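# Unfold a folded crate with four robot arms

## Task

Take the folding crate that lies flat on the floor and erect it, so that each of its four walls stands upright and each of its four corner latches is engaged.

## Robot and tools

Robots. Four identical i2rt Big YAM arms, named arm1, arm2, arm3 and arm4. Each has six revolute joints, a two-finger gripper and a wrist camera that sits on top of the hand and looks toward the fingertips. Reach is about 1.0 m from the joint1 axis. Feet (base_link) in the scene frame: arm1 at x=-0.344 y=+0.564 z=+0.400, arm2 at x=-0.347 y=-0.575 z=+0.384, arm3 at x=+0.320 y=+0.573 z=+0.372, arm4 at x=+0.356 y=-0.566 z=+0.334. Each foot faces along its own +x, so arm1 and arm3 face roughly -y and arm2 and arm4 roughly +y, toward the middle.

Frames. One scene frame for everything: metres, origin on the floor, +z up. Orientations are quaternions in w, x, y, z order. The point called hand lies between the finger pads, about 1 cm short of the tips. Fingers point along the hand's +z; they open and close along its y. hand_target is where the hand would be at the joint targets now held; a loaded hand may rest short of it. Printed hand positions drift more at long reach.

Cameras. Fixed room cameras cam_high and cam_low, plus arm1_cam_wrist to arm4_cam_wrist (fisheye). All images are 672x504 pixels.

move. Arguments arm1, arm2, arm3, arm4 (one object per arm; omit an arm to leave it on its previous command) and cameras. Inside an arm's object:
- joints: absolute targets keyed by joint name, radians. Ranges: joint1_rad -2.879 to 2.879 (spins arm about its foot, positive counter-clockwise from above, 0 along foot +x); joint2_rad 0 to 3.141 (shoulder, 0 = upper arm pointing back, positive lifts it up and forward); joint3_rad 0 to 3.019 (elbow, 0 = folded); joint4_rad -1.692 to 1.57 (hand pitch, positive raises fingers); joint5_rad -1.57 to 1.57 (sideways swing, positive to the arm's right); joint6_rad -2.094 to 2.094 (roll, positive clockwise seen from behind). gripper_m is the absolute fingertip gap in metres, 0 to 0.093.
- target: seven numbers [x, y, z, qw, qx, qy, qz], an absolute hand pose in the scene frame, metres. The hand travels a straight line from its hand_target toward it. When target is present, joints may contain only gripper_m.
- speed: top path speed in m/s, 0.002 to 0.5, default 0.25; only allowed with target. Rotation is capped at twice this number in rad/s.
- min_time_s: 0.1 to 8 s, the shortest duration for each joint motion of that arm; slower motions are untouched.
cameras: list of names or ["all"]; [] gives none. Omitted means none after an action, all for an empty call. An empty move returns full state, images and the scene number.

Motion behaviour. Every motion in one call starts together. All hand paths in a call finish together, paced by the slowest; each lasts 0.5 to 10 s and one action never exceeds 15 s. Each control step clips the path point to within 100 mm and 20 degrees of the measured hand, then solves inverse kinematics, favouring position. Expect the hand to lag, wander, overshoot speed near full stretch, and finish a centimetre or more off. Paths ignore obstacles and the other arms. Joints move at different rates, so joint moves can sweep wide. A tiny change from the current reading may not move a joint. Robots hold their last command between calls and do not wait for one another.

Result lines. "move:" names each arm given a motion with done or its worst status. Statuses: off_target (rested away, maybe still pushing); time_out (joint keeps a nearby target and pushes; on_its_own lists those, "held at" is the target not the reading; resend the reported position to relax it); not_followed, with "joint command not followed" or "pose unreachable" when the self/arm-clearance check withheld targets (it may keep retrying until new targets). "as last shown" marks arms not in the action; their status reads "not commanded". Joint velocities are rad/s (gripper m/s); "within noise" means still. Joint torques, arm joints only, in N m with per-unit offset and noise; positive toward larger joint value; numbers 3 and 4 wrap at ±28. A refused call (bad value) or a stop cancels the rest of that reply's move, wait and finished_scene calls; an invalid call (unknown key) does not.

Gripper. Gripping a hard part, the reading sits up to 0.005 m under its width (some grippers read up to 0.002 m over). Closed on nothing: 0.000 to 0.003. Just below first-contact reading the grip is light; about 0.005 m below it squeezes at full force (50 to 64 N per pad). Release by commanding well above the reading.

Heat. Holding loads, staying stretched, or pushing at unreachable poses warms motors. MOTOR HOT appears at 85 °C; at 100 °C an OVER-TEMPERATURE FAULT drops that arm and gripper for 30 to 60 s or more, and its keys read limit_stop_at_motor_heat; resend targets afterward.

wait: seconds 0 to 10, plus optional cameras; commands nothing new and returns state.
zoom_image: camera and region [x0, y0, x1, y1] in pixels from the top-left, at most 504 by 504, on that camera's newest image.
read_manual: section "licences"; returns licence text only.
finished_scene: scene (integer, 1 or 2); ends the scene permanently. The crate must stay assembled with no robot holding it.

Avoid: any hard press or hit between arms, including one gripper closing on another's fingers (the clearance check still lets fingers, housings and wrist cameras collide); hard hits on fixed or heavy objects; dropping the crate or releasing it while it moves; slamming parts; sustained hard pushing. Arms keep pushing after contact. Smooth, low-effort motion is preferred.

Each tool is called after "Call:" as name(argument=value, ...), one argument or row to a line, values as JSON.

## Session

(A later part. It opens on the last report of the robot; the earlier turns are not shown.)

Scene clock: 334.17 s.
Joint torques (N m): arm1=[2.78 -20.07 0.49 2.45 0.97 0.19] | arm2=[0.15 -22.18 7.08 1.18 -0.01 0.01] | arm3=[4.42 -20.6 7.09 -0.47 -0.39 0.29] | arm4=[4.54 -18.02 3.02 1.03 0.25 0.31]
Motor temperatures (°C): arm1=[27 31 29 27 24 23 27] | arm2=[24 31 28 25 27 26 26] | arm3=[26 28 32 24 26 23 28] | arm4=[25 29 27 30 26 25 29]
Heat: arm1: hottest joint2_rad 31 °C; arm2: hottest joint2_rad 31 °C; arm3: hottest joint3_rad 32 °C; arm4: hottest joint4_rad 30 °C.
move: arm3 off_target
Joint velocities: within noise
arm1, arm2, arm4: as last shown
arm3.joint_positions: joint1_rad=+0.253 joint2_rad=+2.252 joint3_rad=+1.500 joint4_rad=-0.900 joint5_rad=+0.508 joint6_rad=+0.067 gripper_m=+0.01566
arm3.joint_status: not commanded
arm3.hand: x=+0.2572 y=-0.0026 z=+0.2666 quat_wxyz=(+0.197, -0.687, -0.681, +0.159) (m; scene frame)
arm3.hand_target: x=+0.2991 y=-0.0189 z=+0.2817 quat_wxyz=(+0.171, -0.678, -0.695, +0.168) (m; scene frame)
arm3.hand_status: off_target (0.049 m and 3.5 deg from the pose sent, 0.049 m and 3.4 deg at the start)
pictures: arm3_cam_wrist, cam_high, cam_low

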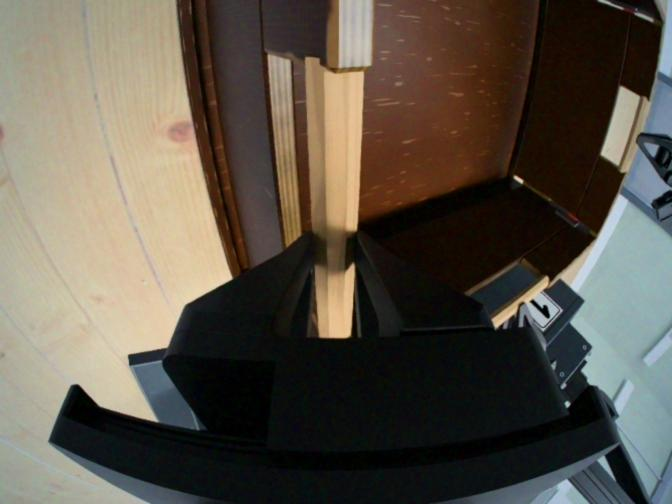

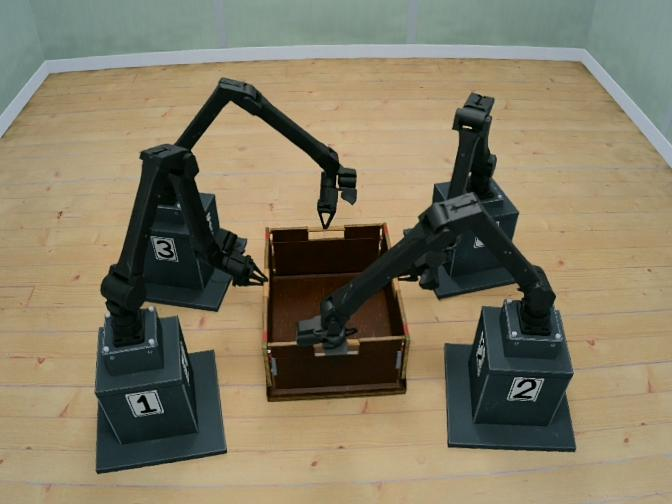

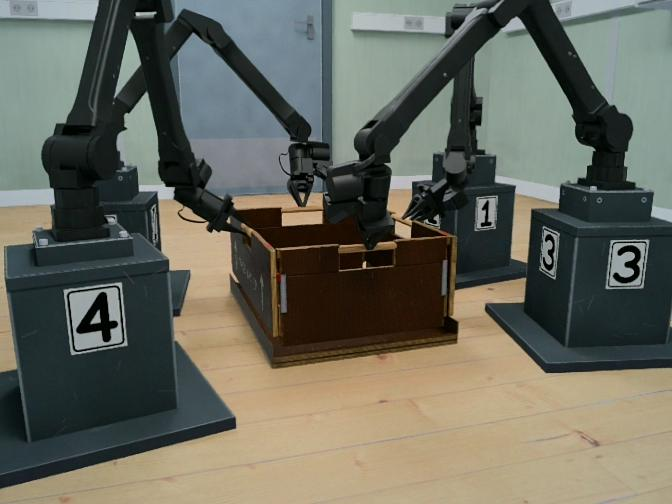

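Call:
move(
  arm3={"target": [0.240, -0.020, 0.280, 0.1713, -0.6795, -0.6931, 0.1680], "speed": 0.08},
  cameras=["cam_low", "cam_high"],
)

Call:
zoom_image(
  camera="cam_low",
  region=[410, 210, 480, 280],
)

Call:
zoom_image(
  camera="cam_low",
  region=[250, 230, 310, 330],
)

Scene clock: 343.47 s.
Joint torques (N m): arm1=[3.25 -19.96 0.46 2.48 0.88 0.2] | arm2=[0.21 -22.24 7.09 1.18 -0.01 0.01] | arm3=[-1.67 -21.3 5.52 2.07 0.05 -0.29] | arm4=[4.54 -18.08 3.03 1.03 0.25 0.31]
Motor temperatures (°C): arm1=[27 31 28 27 24 23 27] | arm2=[24 31 28 25 27 26 26] | arm3=[26 28 32 24 26 23 28] | arm4=[25 29 27 30 26 25 29]
Heat: arm1: hottest joint2_rad 31 °C; arm2: hottest joint2_rad 31 °C; arm3: hottest joint3_rad 32 °C; arm4: hottest joint4_rad 30 °C.
move: arm3 off_target
Joint velocities: within noise
arm1.joint_positions: joint1_rad=+0.815 joint2_rad=+2.235 joint3_rad=+0.770 joint4_rad=+0.508 joint5_rad=+0.777 joint6_rad=-0.820 gripper_m=+0.01663
arm1.joint_status: not commanded
arm1.hand: x=-0.0216 y=+0.2101 z=+0.2449 quat_wxyz=(+0.020, -0.002, -0.888, +0.459) (m; scene frame)
arm1.hand_target: x=-0.0067 y=+0.2217 z=+0.2574 quat_wxyz=(+0.000, +0.005, -0.883, +0.469) (m; scene frame)
arm1.hand_status: not commanded
arm2: as last shown
arm3.joint_positions: joint1_rad=+0.246 joint2_rad=+2.251 joint3_rad=+1.500 joint4_rad=-0.897 joint5_rad=+0.499 joint6_rad=+0.033 gripper_m=+0.01566
arm3.joint_status: not commanded
arm3.hand: x=+0.2542 y=-0.0030 z=+0.2666 quat_wxyz=(+0.195, -0.679, -0.691, +0.153) (m; scene frame)
arm3.hand_target: x=+0.2464 y=-0.0201 z=+0.2805 quat_wxyz=(+0.171, -0.679, -0.693, +0.169) (m; scene frame)
arm3.hand_status: off_target (0.026 m and 3.3 deg from the pose sent, 0.028 m and 3.5 deg at the start)
arm4.joint_positions: joint1_rad=+0.858 joint2_rad=+2.068 joint3_rad=+0.843 joint4_rad=+0.235 joint5_rad=+0.830 joint6_rad=-0.760 gripper_m=+0.01638
arm4.joint_status: not commanded
arm4.hand: x=-0.0163 y=-0.2131 z=+0.2458 quat_wxyz=(-0.466, +0.884, -0.003, +0.017) (m; scene frame)
arm4.hand_target: x=-0.0267 y=-0.2280 z=+0.2563 quat_wxyz=(-0.469, +0.883, +0.005, +0.001) (m; scene frame)
arm4.hand_status: not commanded
pictures: cam_high, cam_low

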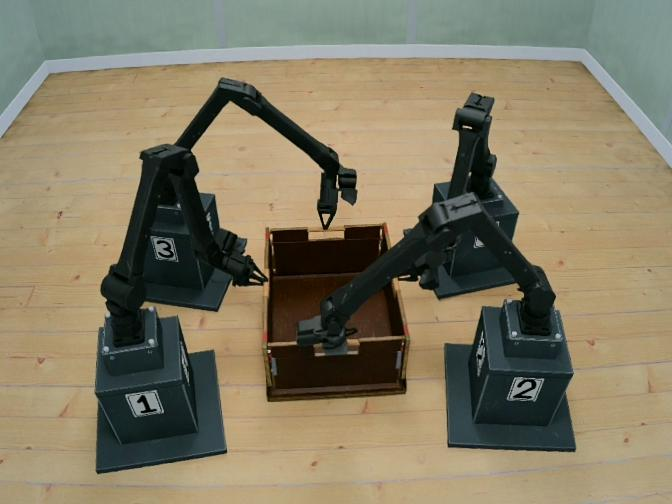

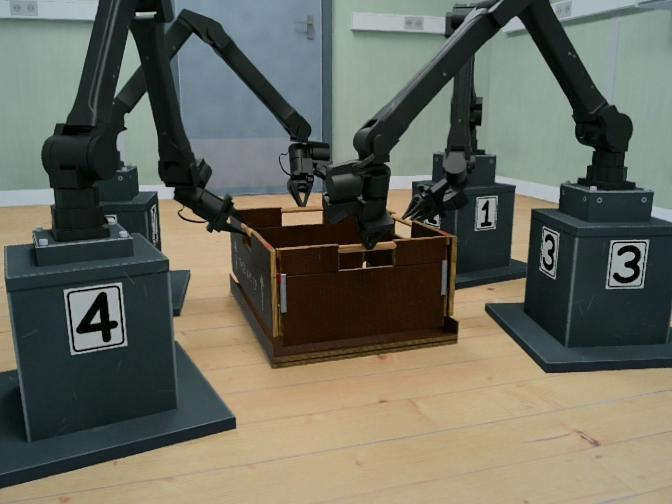

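Scaled by 7.200 from the camera's 672x504 image, which has a finer 960x720 frame.

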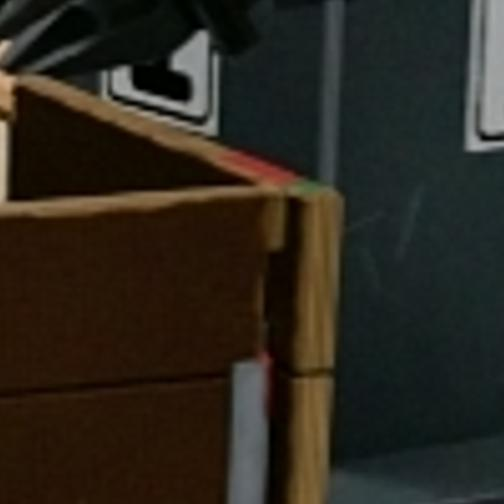

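Scaled by 5.040 from the camera's 672x504 image, which has a finer 960x720 frame.

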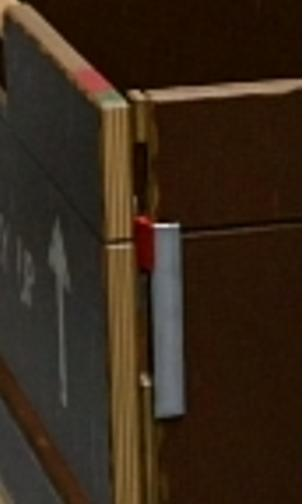

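Call:
move(
  arm1={"joints": {"gripper_m": 0.045}},
  arm4={"joints": {"gripper_m": 0.045}},
  cameras=["cam_low", "cam_high", "arm1_cam_wrist", "arm4_cam_wrist"],
)

Call:
zoom_image(
  camera="cam_low",
  region=[220, 180, 470, 380],
)

Scene clock: 348.50 s.
Joint torques (N m): arm1=[-0.15 -18.55 1.29 2.28 0.57 0.23] | arm2=[0.15 -22.24 7.08 1.18 -0.01 0.01] | arm3=[-1.44 -21.07 5.49 2.13 0.07 -0.29] | arm4=[1.44 -14.74 4.33 1.09 0.24 0.31]
Motor temperatures (°C): arm1=[27 31 28 27 24 23 27] | arm2=[24 31 28 25 27 26 26] | arm3=[26 28 32 24 26 23 28] | arm4=[25 29 27 30 26 25 29]
Heat: arm1: hottest joint2_rad 31 °C; arm2: hottest joint2_rad 31 °C; arm3: hottest joint3_rad 32 °C; arm4: hottest joint4_rad 30 °C.
move: arm1 done; arm4 done
Joint velocities: within noise
arm1.joint_positions: joint1_rad=+0.864 joint2_rad=+2.218 joint3_rad=+0.759 joint4_rad=+0.514 joint5_rad=+0.784 joint6_rad=-0.830 gripper_m=+0.04495
arm1.joint_status: all done
arm1.hand: x=-0.0056 y=+0.2260 z=+0.2520 quat_wxyz=(+0.008, +0.020, -0.886, +0.464) (m; scene frame)
arm1.hand_target: x=-0.0033 y=+0.2250 z=+0.2572 quat_wxyz=(+0.000, +0.014, -0.883, +0.469) (m; scene frame)
arm1.hand_status: not commanded
arm2, arm3: as last shown
arm3.hand_target: x=+0.2464 y=-0.0201 z=+0.2805 quat_wxyz=(+0.171, -0.679, -0.693, +0.170) (m; scene frame)
arm4.joint_positions: joint1_rad=+0.901 joint2_rad=+2.036 joint3_rad=+0.831 joint4_rad=+0.235 joint5_rad=+0.830 joint6_rad=-0.765 gripper_m=+0.04494
arm4.joint_status: all done
arm4.hand: x=-0.0316 y=-0.2292 z=+0.2582 quat_wxyz=(-0.471, +0.882, +0.014, +0.001) (m; scene frame)
arm4.hand_target: x=-0.0287 y=-0.2303 z=+0.2568 quat_wxyz=(-0.470, +0.883, +0.010, +0.000) (m; scene frame)
arm4.hand_status: not commanded
pictures: arm1_cam_wrist, arm4_cam_wrist, cam_high, cam_low

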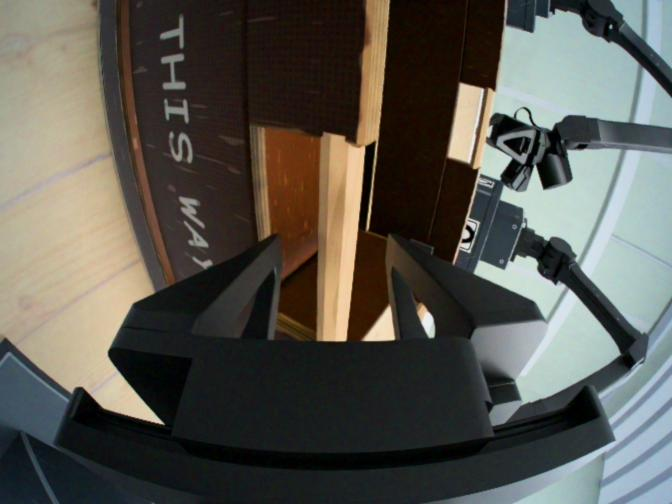

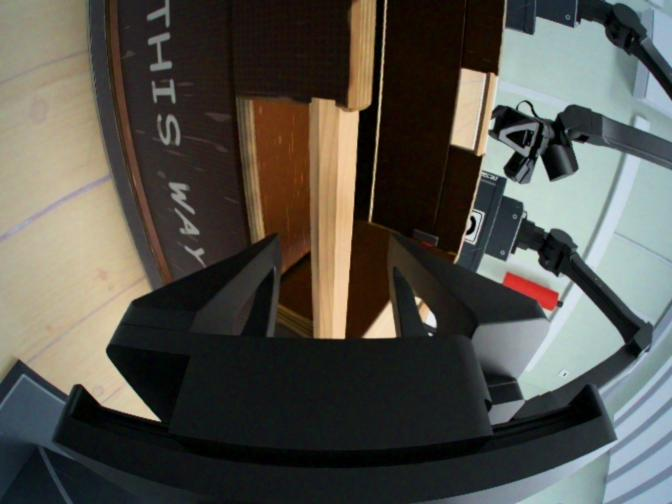

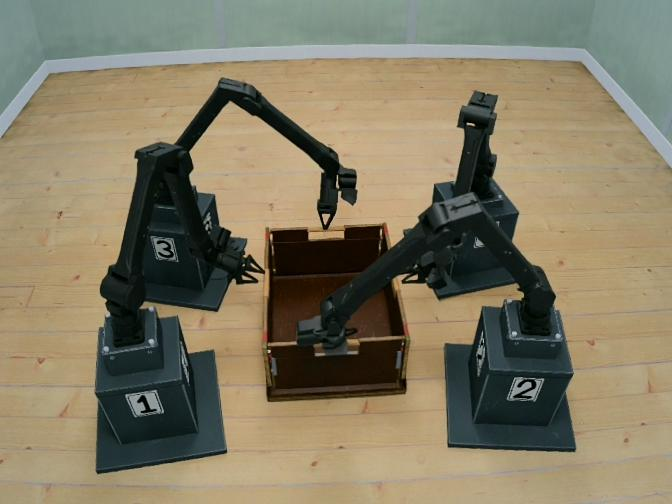

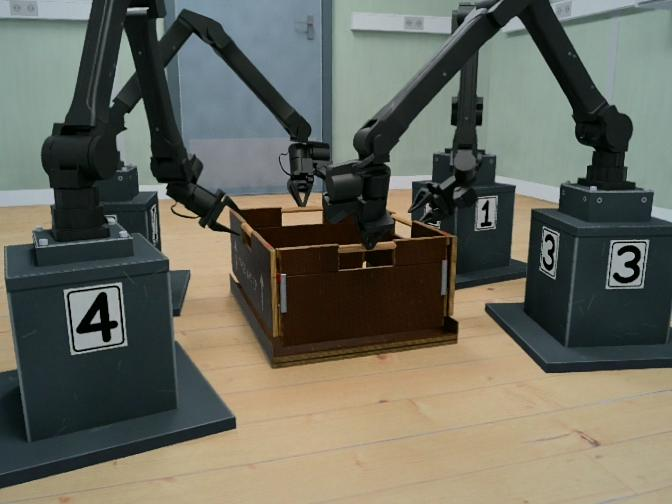

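Scaled by 2.016 from the camera's 672x504 image, which has a finer 960x720 frame.

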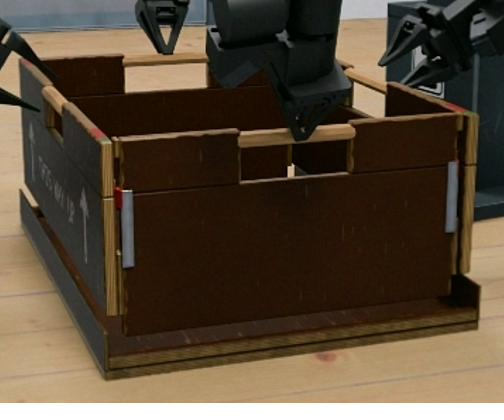

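Call:
move(
  arm1={"target": [-0.005, 0.310, 0.315, 0.0, 0.005, -0.8829, 0.4695], "speed": 0.15},
  arm4={"target": [-0.030, -0.315, 0.315, -0.4695, 0.8829, 0.004, 0.0], "speed": 0.15},
)

Call:
move(
  arm1={"target": [-0.215, 0.250, 0.330, 0.0, 0.0, -1.0, 0.0], "speed": 0.25, "joints": {"gripper_m": 0.09}},
  arm4={"target": [0.175, -0.250, 0.330, 0.0, 1.0, 0.0, 0.0], "speed": 0.25, "joints": {"gripper_m": 0.09}},
  cameras=["arm1_cam_wrist", "arm4_cam_wrist", "cam_high"],
)

Call:
zoom_image(
  camera="arm1_cam_wrist",
  region=[200, 80, 500, 330],
)

Call:
zoom_image(
  camera="arm4_cam_wrist",
  region=[200, 80, 500, 330],
)

Scene clock: 357.10 s.
Joint torques (N m): arm1=[0.91 -16.5 2.45 1.01 0.74 0.28] | arm2=[0.09 -22.24 7.09 1.18 -0.01 0.01] | arm3=[-2.08 -21.01 5.38 2.1 0.07 -0.29] | arm4=[2.49 -13.45 5.79 0.25 0.45 0.38]
Motor temperatures (°C): arm1=[27 31 28 27 24 23 26] | arm2=[24 31 28 25 27 26 26] | arm3=[26 27 31 24 26 23 28] | arm4=[24 29 27 30 27 25 28]
Heat: arm1: hottest joint2_rad 31 °C; arm2: hottest joint2_rad 31 °C; arm3: hottest joint3_rad 31 °C; arm4: hottest joint4_rad 30 °C.
move: arm1 done; arm4 done
Joint velocities: within noise
arm1.joint_positions: joint1_rad=+1.060 joint2_rad=+1.985 joint3_rad=+0.644 joint4_rad=+0.209 joint5_rad=+0.898 joint6_rad=-0.557 gripper_m=+0.04497
arm1.joint_status: not commanded
arm1.hand: x=-0.0084 y=+0.3062 z=+0.3121 quat_wxyz=(+0.006, +0.009, -0.883, +0.469) (m; scene frame)
arm1.hand_target: x=-0.0051 y=+0.3086 z=+0.3158 quat_wxyz=(+0.000, +0.005, -0.882, +0.471) (m; scene frame)
arm1.hand_status: done (0.006 m and 0.9 deg from the pose sent, 0.105 m and 2.1 deg at the start)
arm2, arm3: as last shown
arm4.joint_positions: joint1_rad=+1.082 joint2_rad=+1.832 joint3_rad=+0.773 joint4_rad=-0.120 joint5_rad=+0.924 joint6_rad=-0.496 gripper_m=+0.04496
arm4.joint_status: not commanded
arm4.hand: x=-0.0286 y=-0.3102 z=+0.3148 quat_wxyz=(-0.471, +0.882, +0.008, +0.004) (m; scene frame)
arm4.hand_target: x=-0.0288 y=-0.3122 z=+0.3154 quat_wxyz=(-0.471, +0.882, +0.003, +0.002) (m; scene frame)
arm4.hand_status: done (0.005 m and 0.7 deg from the pose sent, 0.103 m and 1.1 deg at the start)
pictures: none

Scene clock: 360.03 s.
Joint torques (N m): arm1=[-0.62 -11.52 6.98 0.09 0.02 -0.02] | arm2=[0.15 -22.24 7.06 1.17 -0.01 0.01] | arm3=[-2.14 -21.3 5.57 2.1 0.08 -0.3] | arm4=[1.55 -8.76 10.44 -0.51 -0.25 -0.11]
Motor temperatures (°C): arm1=[27 31 29 27 24 23 26] | arm2=[24 31 28 25 27 26 26] | arm3=[26 27 31 24 26 23 28] | arm4=[24 29 27 30 27 25 28]
Heat: arm1: hottest joint2_rad 31 °C; arm2: hottest joint2_rad 31 °C; arm3: hottest joint3_rad 31 °C; arm4: hottest joint4_rad 30 °C.
move: arm1 off_target; arm4 off_target
Joint velocities: within noise
arm1.joint_positions: joint1_rad=+0.212 joint2_rad=+1.672 joint3_rad=+0.649 joint4_rad=-0.568 joint5_rad=-0.015 joint6_rad=-1.161 gripper_m=+0.08994
arm1.joint_status: all done
arm1.hand: x=-0.2183 y=+0.2682 z=+0.3273 quat_wxyz=(+0.000, -0.007, -1.000, -0.009) (m; scene frame)
arm1.hand_target: x=-0.2135 y=+0.2527 z=+0.3310 quat_wxyz=(-0.004, -0.002, -1.000, -0.002) (m; scene frame)
arm1.hand_status: off_target (0.019 m and 1.3 deg from the pose sent, 0.215 m and 56.0 deg at the start)
arm2, arm3: as last shown
arm4.joint_positions: joint1_rad=+0.321 joint2_rad=+1.544 joint3_rad=+0.756 joint4_rad=-0.795 joint5_rad=-0.006 joint6_rad=-1.019 gripper_m=+0.08993
arm4.joint_status: all done
arm4.hand: x=+0.1809 y=-0.2678 z=+0.3266 quat_wxyz=(+0.007, +1.000, -0.011, +0.000) (m; scene frame)
arm4.hand_target: x=+0.1740 y=-0.2538 z=+0.3315 quat_wxyz=(+0.002, +1.000, -0.004, -0.004) (m; scene frame)
arm4.hand_status: off_target (0.019 m and 1.5 deg from the pose sent, 0.213 m and 56.2 deg at the start)
pictures: arm1_cam_wrist, arm4_cam_wrist, cam_high

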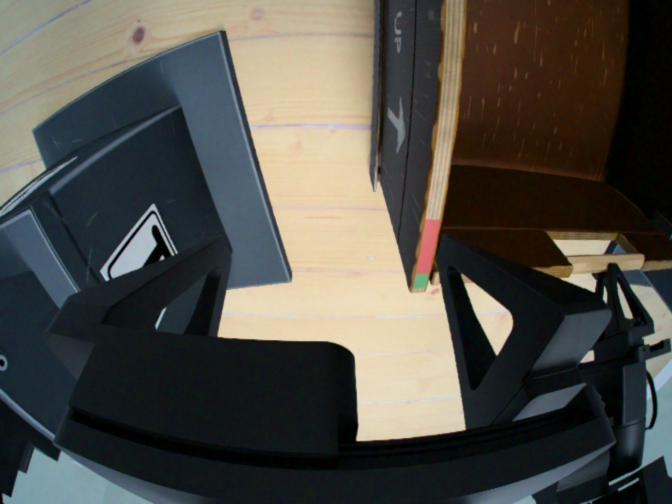

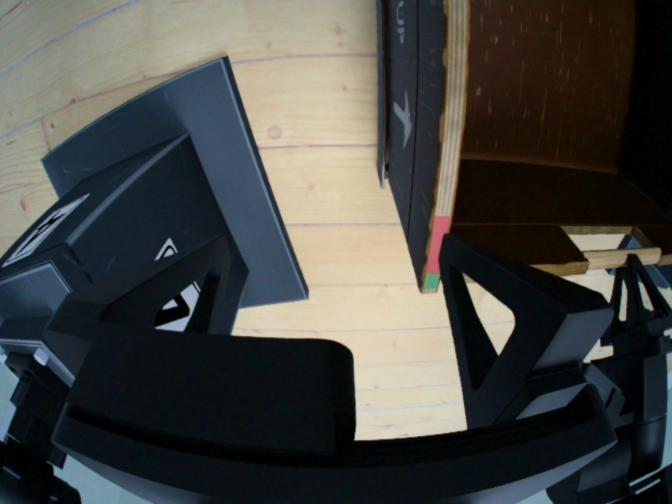

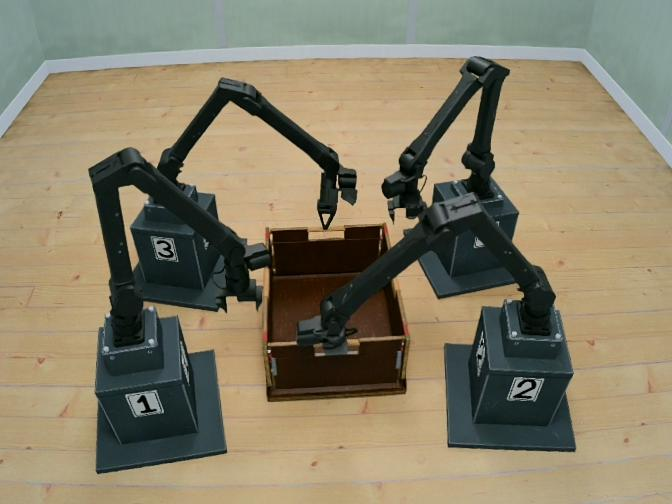

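Scaled by 1.680 from the camera's 672x504 image, which has a finer 960x720 frame.

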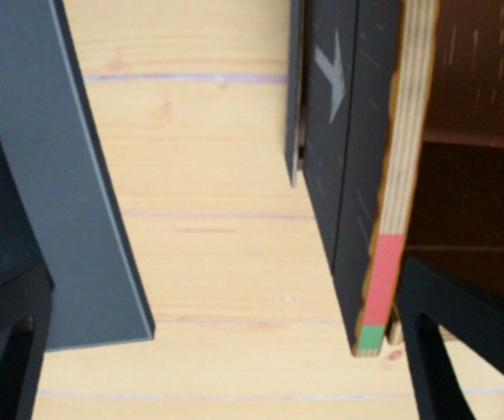

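Scaled by 1.680 from the camera's 672x504 image, which has a finer 960x720 frame.

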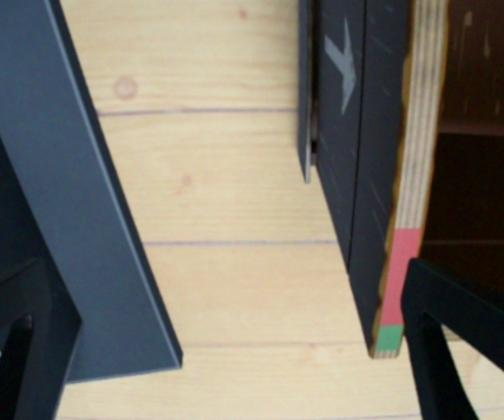

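Call:
move(
  arm1={"target": [-0.318, 0.210, 0.340, 0.0, 0.0, -1.0, 0.0], "speed": 0.15, "joints": {"gripper_m": 0.05}},
  arm4={"target": [0.270, -0.215, 0.340, 0.0, 1.0, 0.0, 0.0], "speed": 0.15, "joints": {"gripper_m": 0.05}},
  cameras=["arm1_cam_wrist", "arm4_cam_wrist", "cam_high"],
)

Call:
zoom_image(
  camera="arm1_cam_wrist",
  region=[250, 30, 450, 230],
)

Call:
zoom_image(
  camera="arm4_cam_wrist",
  region=[250, 30, 450, 230],
)

Scene clock: 378.73 s.
Joint torques (N m): arm1=[-1.08 -11.4 7.35 0.12 -0.01 -0.03] | arm2=[0.09 -22.24 7.09 1.17 -0.01 0.01] | arm3=[-1.79 -20.95 5.52 1.95 0.05 -0.27] | arm4=[1.26 -10.34 10.35 -0.61 -0.25 -0.13]
Motor temperatures (°C): arm1=[27 31 29 27 24 23 26] | arm2=[24 31 28 25 27 26 26] | arm3=[26 27 31 24 26 23 28] | arm4=[24 29 29 30 26 25 28]
Heat: arm1: hottest joint2_rad 31 °C; arm2: hottest joint2_rad 31 °C; arm3: hottest joint3_rad 31 °C; arm4: hottest joint4_rad 30 °C.
move: arm1 off_target; arm4 off_target
Joint velocities: within noise
arm1.joint_positions: joint1_rad=-0.105 joint2_rad=+1.682 joint3_rad=+0.704 joint4_rad=-0.614 joint5_rad=-0.009 joint6_rad=-1.474 gripper_m=+0.05006
arm1.joint_status: all done
arm1.hand: x=-0.3165 y=+0.2254 z=+0.3366 quat_wxyz=(-0.001, -0.009, -1.000, -0.008) (m; scene frame)
arm1.hand_target: x=-0.3168 y=+0.2095 z=+0.3403 quat_wxyz=(-0.002, -0.004, -1.000, +0.000) (m; scene frame)
arm1.hand_status: off_target (0.016 m and 1.3 deg from the pose sent, 0.116 m and 1.3 deg at the start)
arm2.joint_positions: joint1_rad=+0.210 joint2_rad=+2.272 joint3_rad=+1.452 joint4_rad=-0.857 joint5_rad=+0.521 joint6_rad=+0.056 gripper_m=+0.01391
arm2.joint_status: not commanded
arm2.hand: x=-0.3006 y=-0.0155 z=+0.2572 quat_wxyz=(-0.160, +0.698, -0.666, +0.208) (m; scene frame)
arm2.hand_target: x=-0.3049 y=+0.0071 z=+0.2667 quat_wxyz=(-0.177, +0.695, -0.673, +0.183) (m; scene frame)
arm2.hand_status: not commanded
arm3: as last shown
arm4.joint_positions: joint1_rad=+0.040 joint2_rad=+1.544 joint3_rad=+0.764 joint4_rad=-0.824 joint5_rad=-0.003 joint6_rad=-1.309 gripper_m=+0.05007
arm4.joint_status: all done
arm4.hand: x=+0.2718 y=-0.2341 z=+0.3288 quat_wxyz=(+0.016, +1.000, -0.007, +0.003) (m; scene frame)
arm4.hand_target: x=+0.2693 y=-0.2166 z=+0.3398 quat_wxyz=(+0.002, +1.000, -0.001, -0.002) (m; scene frame)
arm4.hand_status: off_target (0.022 m and 2.1 deg from the pose sent, 0.104 m and 1.5 deg at the start)
pictures: arm1_cam_wrist, arm4_cam_wrist, cam_high

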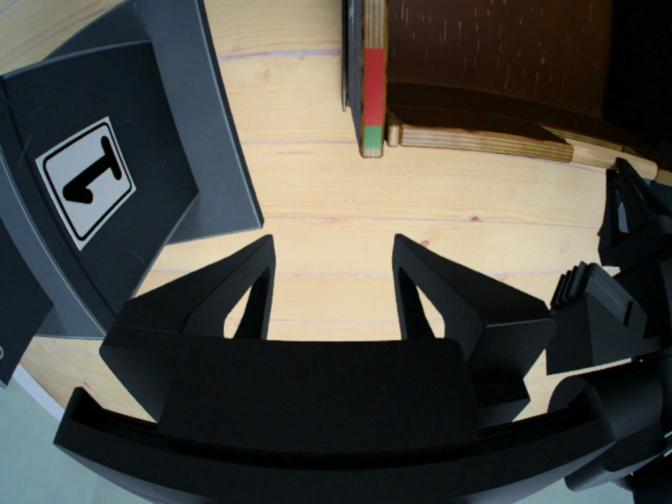

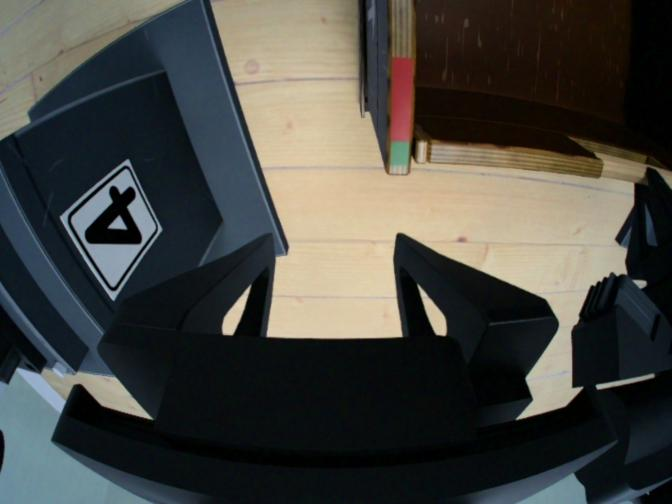

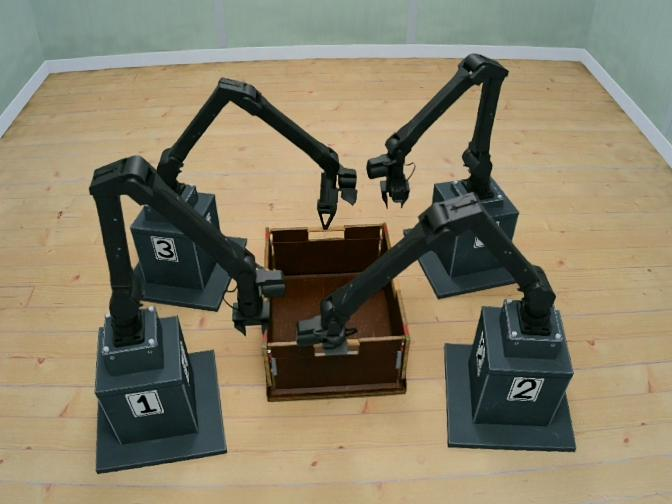

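Scaled by 2.520 from the camera's 672x504 image, which has a finer 960x720 frame.

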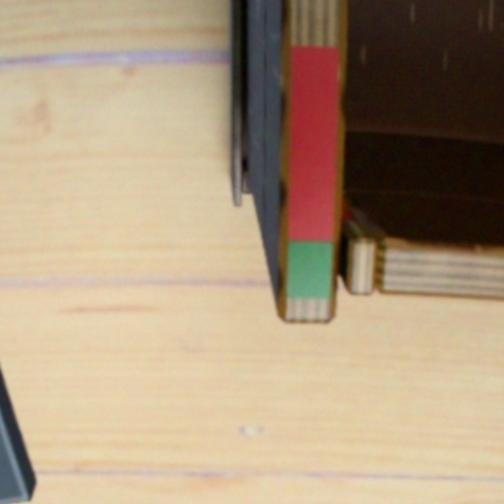

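Scaled by 2.520 from the camera's 672x504 image, which has a finer 960x720 frame.

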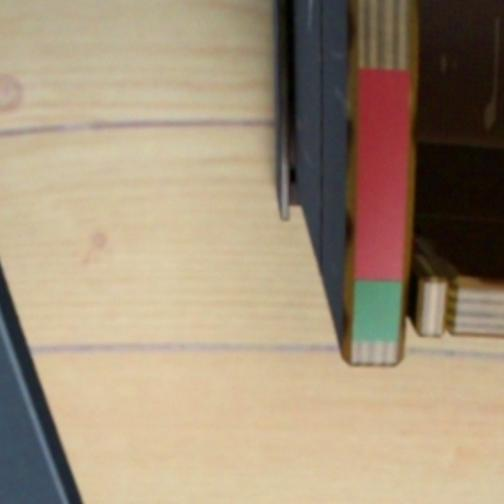

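Call:
move(
  arm3={"target": [0.264, -0.020, 0.281, 0.1713, -0.6795, -0.6931, 0.1680], "speed": 0.06},
)

Call:
move(
  arm2={"joints": {"gripper_m": 0.045}},
  arm3={"joints": {"gripper_m": 0.045}},
  cameras=["arm1_cam_wrist", "arm4_cam_wrist", "cam_high", "cam_low"],
)

Call:
zoom_image(
  camera="arm1_cam_wrist",
  region=[250, 30, 450, 230],
)

Call:
zoom_image(
  camera="arm4_cam_wrist",
  region=[250, 30, 450, 230],
)

Scene clock: 382.60 s.
Joint torques (N m): arm1=[-0.32 -11.87 7.36 0.09 -0.01 -0.02] | arm2=[0.15 -22.24 7.09 1.17 -0.01 0.01] | arm3=[0.26 -20.72 6.13 0.99 0.06 0.04] | arm4=[1.2 -10.4 10.33 -0.61 -0.25 -0.11]
Motor temperatures (°C): arm1=[27 31 30 27 24 23 26] | arm2=[24 31 28 25 27 26 26] | arm3=[26 27 31 24 26 23 28] | arm4=[24 29 29 30 26 25 28]
Heat: arm1: hottest joint2_rad 31 °C; arm2: hottest joint2_rad 31 °C; arm3: hottest joint3_rad 31 °C; arm4: hottest joint4_rad 30 °C.
move: arm3 off_target
Joint velocities: within noise
arm1.joint_positions: joint1_rad=-0.102 joint2_rad=+1.682 joint3_rad=+0.704 joint4_rad=-0.614 joint5_rad=-0.010 joint6_rad=-1.474 gripper_m=+0.05006
arm1.joint_status: not commanded
arm1.hand: x=-0.3152 y=+0.2255 z=+0.3365 quat_wxyz=(-0.001, -0.007, -1.000, -0.008) (m; scene frame)
arm1.hand_target: x=-0.3155 y=+0.2096 z=+0.3403 quat_wxyz=(-0.003, -0.002, -1.000, +0.000) (m; scene frame)
arm1.hand_status: not commanded
arm2, arm4: as last shown
arm3.joint_positions: joint1_rad=+0.246 joint2_rad=+2.251 joint3_rad=+1.500 joint4_rad=-0.897 joint5_rad=+0.499 joint6_rad=+0.036 gripper_m=+0.01566
arm3.joint_status: not commanded
arm3.hand: x=+0.2542 y=-0.0030 z=+0.2666 quat_wxyz=(+0.195, -0.680, -0.690, +0.153) (m; scene frame)
arm3.hand_target: x=+0.2635 y=-0.0196 z=+0.2811 quat_wxyz=(+0.172, -0.680, -0.693, +0.168) (m; scene frame)
arm3.hand_status: off_target (0.024 m and 3.2 deg from the pose sent, 0.024 m and 3.3 deg at the start)
pictures: none

Scene clock: 383.23 s.
Joint torques (N m): arm1=[-0.97 -12.04 7.16 0.1 0.01 -0.07] | arm2=[-0.03 -22.59 7.06 0.62 0.2 0.01] | arm3=[0.56 -20.13 6.2 0.55 0.24 0.05] | arm4=[1.26 -10.4 10.35 -0.61 -0.25 -0.11]
Motor temperatures (°C): arm1=[27 31 30 27 24 23 26] | arm2=[24 31 28 25 27 26 26] | arm3=[26 27 31 24 26 23 28] | arm4=[24 29 29 30 26 25 28]
Heat: arm1: hottest joint2_rad 31 °C; arm2: hottest joint2_rad 31 °C; arm3: hottest joint3_rad 31 °C; arm4: hottest joint4_rad 30 °C.
move: arm2 done; arm3 done
Joint velocities: within noise
arm1, arm4: as last shown
arm2.joint_positions: joint1_rad=+0.207 joint2_rad=+2.272 joint3_rad=+1.453 joint4_rad=-0.840 joint5_rad=+0.507 joint6_rad=+0.047 gripper_m=+0.04480
arm2.joint_status: all done
arm2.hand: x=-0.3013 y=-0.0114 z=+0.2560 quat_wxyz=(-0.159, +0.700, -0.668, +0.198) (m; scene frame)
arm2.hand_target: x=-0.3043 y=+0.0075 z=+0.2662 quat_wxyz=(-0.173, +0.697, -0.672, +0.180) (m; scene frame)
arm2.hand_status: not commanded
arm3.joint_positions: joint1_rad=+0.236 joint2_rad=+2.243 joint3_rad=+1.500 joint4_rad=-0.888 joint5_rad=+0.485 joint6_rad=+0.026 gripper_m=+0.04482
arm3.joint_status: all done
arm3.hand: x=+0.2511 y=-0.0062 z=+0.2696 quat_wxyz=(+0.186, -0.683, -0.690, +0.152) (m; scene frame)
arm3.hand_target: x=+0.2592 y=-0.0192 z=+0.2809 quat_wxyz=(+0.170, -0.680, -0.694, +0.164) (m; scene frame)
arm3.hand_status: not commanded
pictures: arm1_cam_wrist, arm4_cam_wrist, cam_high, cam_low

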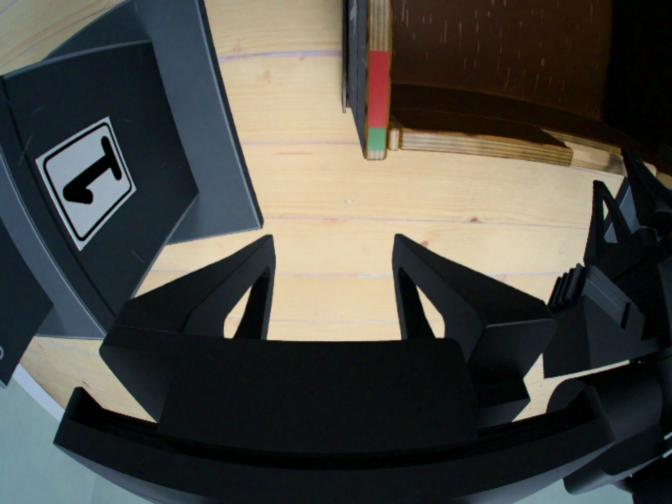

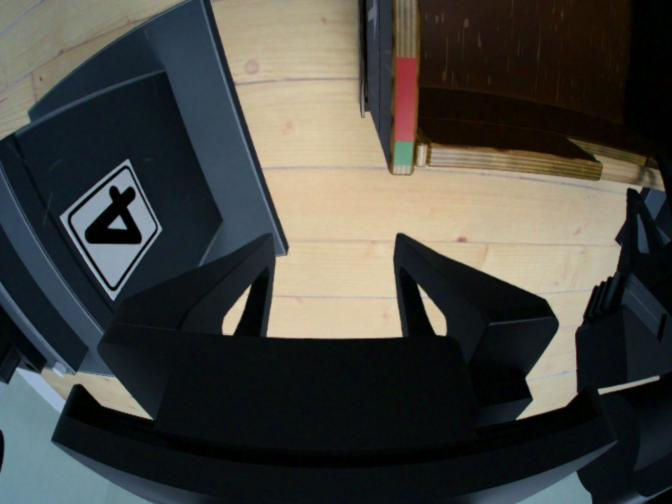

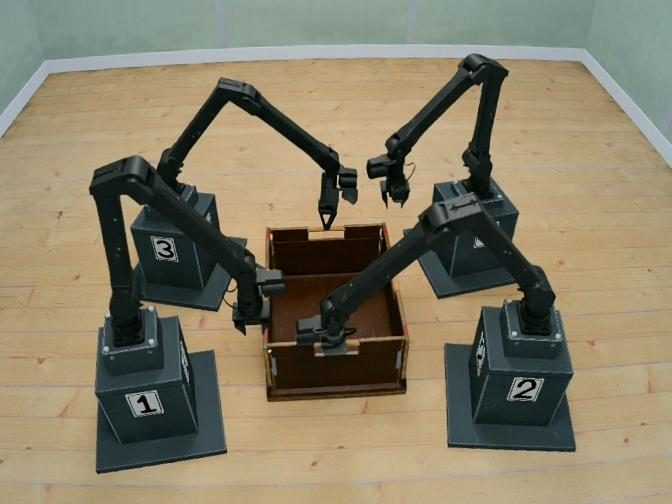

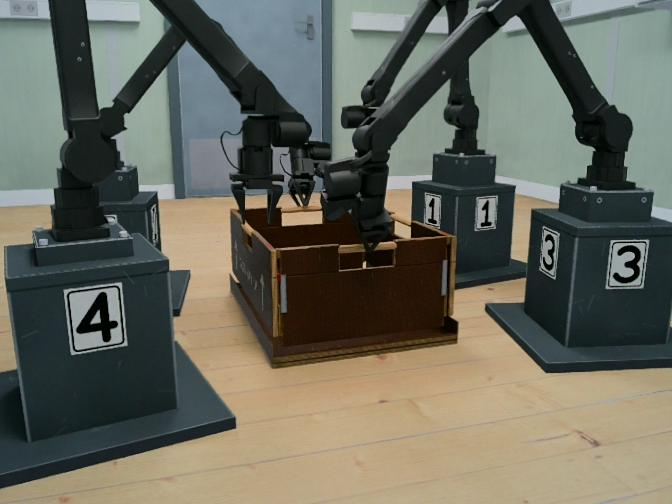

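Scaled by 2.520 from the camera's 672x504 image, which has a finer 960x720 frame.

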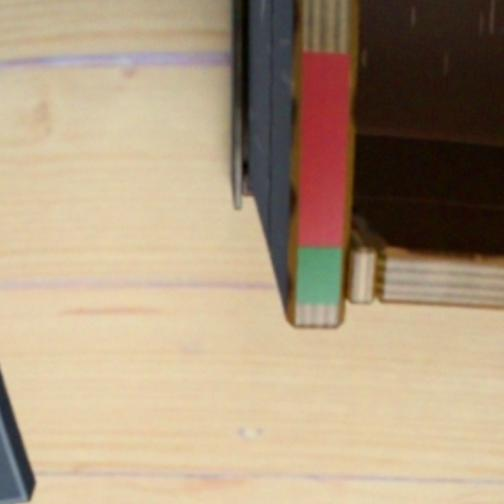

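Scaled by 2.520 from the camera's 672x504 image, which has a finer 960x720 frame.

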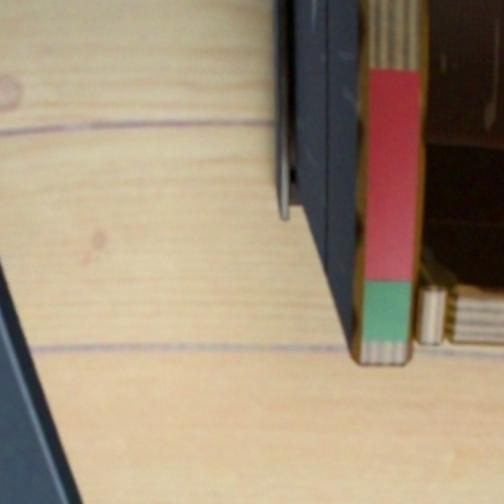

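Call:
zoom_image(
  camera="cam_low",
  region=[250, 230, 310, 330],
)

Call:
zoom_image(
  camera="cam_low",
  region=[410, 210, 480, 310],
)

Call:
zoom_image(
  camera="cam_high",
  region=[258, 325, 308, 400],
)

Call:
zoom_image(
  camera="cam_high",
  region=[380, 320, 420, 400],
)

Scaled by 5.040 from the camera's 672x504 image, which has a finer 960x720 frame.

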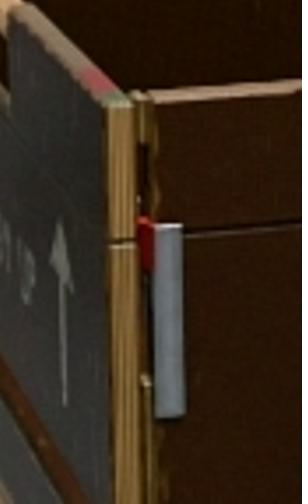

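Scaled by 5.040 from the camera's 672x504 image, which has a finer 960x720 frame.

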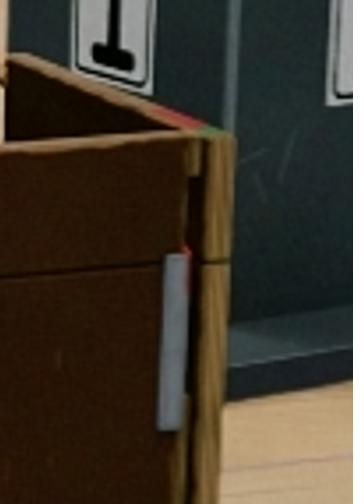

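Scaled by 6.720 from the camera's 672x504 image, which has a finer 960x720 frame.

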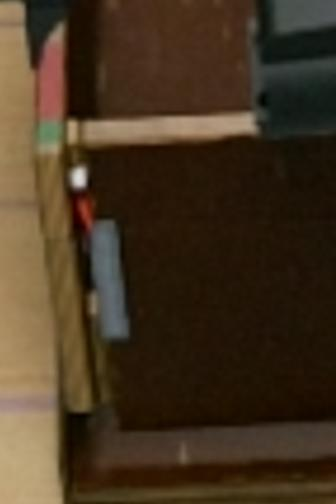

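Scaled by 6.300 from the camera's 672x504 image, which has a finer 960x720 frame.

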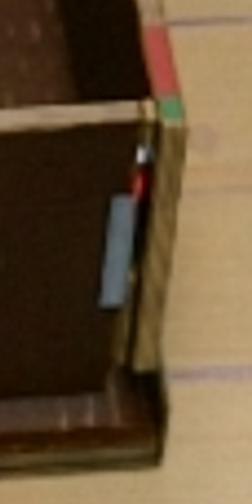

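Call:
move(
  arm2={"target": [-0.262, 0.0075, 0.266, -0.1730, 0.6970, -0.6720, 0.1800], "speed": 0.06},
  arm3={"target": [0.217, -0.0192, 0.281, 0.1700, -0.6800, -0.6940, 0.1640], "speed": 0.06},
  cameras=["arm1_cam_wrist", "arm4_cam_wrist", "arm2_cam_wrist", "arm3_cam_wrist"],
)

Call:
zoom_image(
  camera="arm1_cam_wrist",
  region=[250, 30, 450, 230],
)

Call:
zoom_image(
  camera="arm4_cam_wrist",
  region=[250, 30, 450, 230],
)

Scene clock: 391.70 s.
Joint torques (N m): arm1=[-0.21 -11.87 7.28 0.18 0 -0.05] | arm2=[-3.02 -23.12 5.81 1.05 0.65 -0.08] | arm3=[-2.96 -20.66 5.33 1.28 0.66 -0.02] | arm4=[1.26 -10.34 10.33 -0.59 -0.25 -0.11]
Motor temperatures (°C): arm1=[27 31 30 27 24 23 26] | arm2=[24 31 28 25 27 26 26] | arm3=[26 29 31 24 26 23 28] | arm4=[24 29 29 30 26 25 27]
Heat: arm1: hottest joint2_rad 31 °C; arm2: hottest joint2_rad 31 °C; arm3: hottest joint3_rad 31 °C; arm4: hottest joint4_rad 30 °C.
move: arm2 off_target; arm3 off_target
Joint velocities: within noise
arm1, arm4: as last shown
arm2.joint_positions: joint1_rad=+0.173 joint2_rad=+2.272 joint3_rad=+1.453 joint4_rad=-0.801 joint5_rad=+0.496 joint6_rad=-0.027 gripper_m=+0.04491
arm2.joint_status: not commanded
arm2.hand: x=-0.2842 y=-0.0047 z=+0.2545 quat_wxyz=(-0.158, +0.711, -0.659, +0.190) (m; scene frame)
arm2.hand_target: x=-0.2648 y=+0.0071 z=+0.2659 quat_wxyz=(-0.173, +0.698, -0.671, +0.180) (m; scene frame)
arm2.hand_status: off_target (0.028 m and 3.0 deg from the pose sent, 0.045 m and 2.7 deg at the start)
arm3.joint_positions: joint1_rad=+0.215 joint2_rad=+2.239 joint3_rad=+1.500 joint4_rad=-0.851 joint5_rad=+0.473 joint6_rad=-0.050 gripper_m=+0.04493
arm3.joint_status: not commanded
arm3.hand: x=+0.2406 y=-0.0140 z=+0.2708 quat_wxyz=(+0.175, -0.669, -0.706, +0.153) (m; scene frame)
arm3.hand_target: x=+0.2234 y=-0.0197 z=+0.2806 quat_wxyz=(+0.169, -0.677, -0.697, +0.165) (m; scene frame)
arm3.hand_status: off_target (0.026 m and 2.3 deg from the pose sent, 0.038 m and 2.4 deg at the start)
pictures: arm1_cam_wrist, arm2_cam_wrist, arm3_cam_wrist, arm4_cam_wrist

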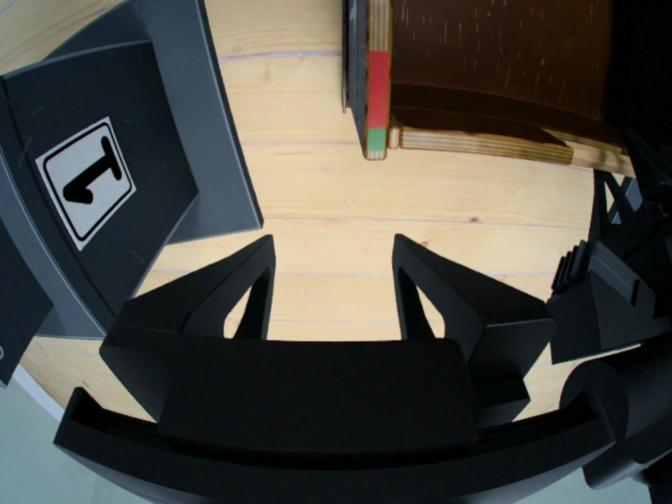

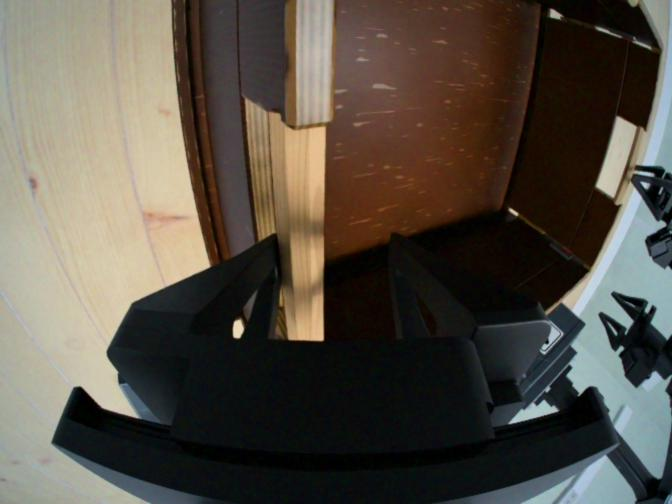

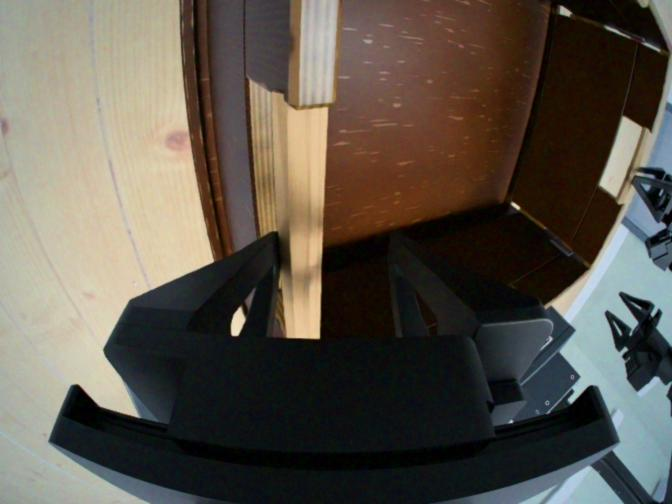

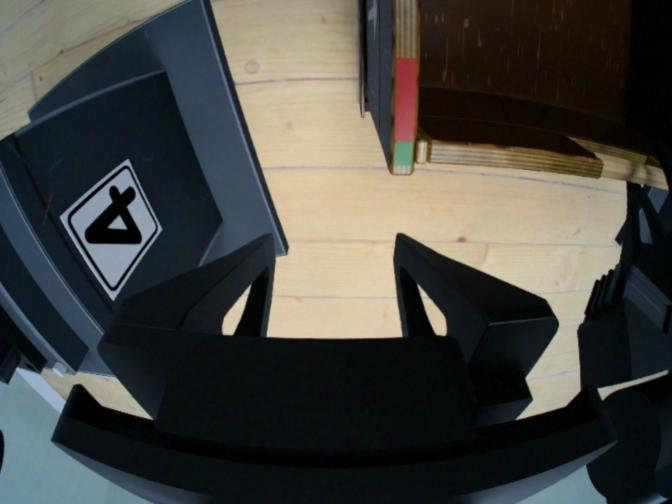

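Scaled by 2.520 from the camera's 672x504 image, which has a finer 960x720 frame.

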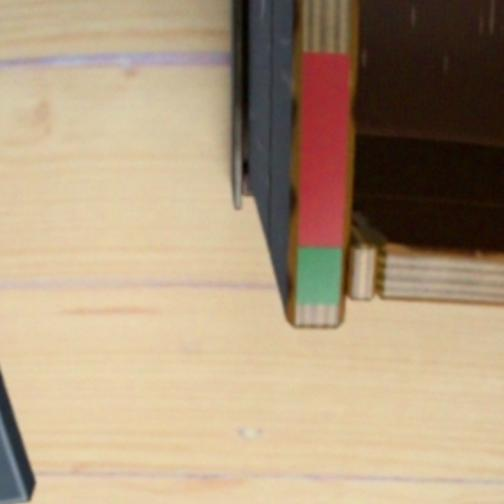

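Scaled by 2.520 from the camera's 672x504 image, which has a finer 960x720 frame.

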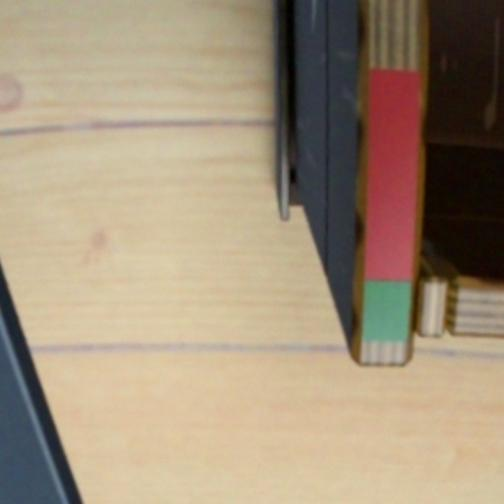

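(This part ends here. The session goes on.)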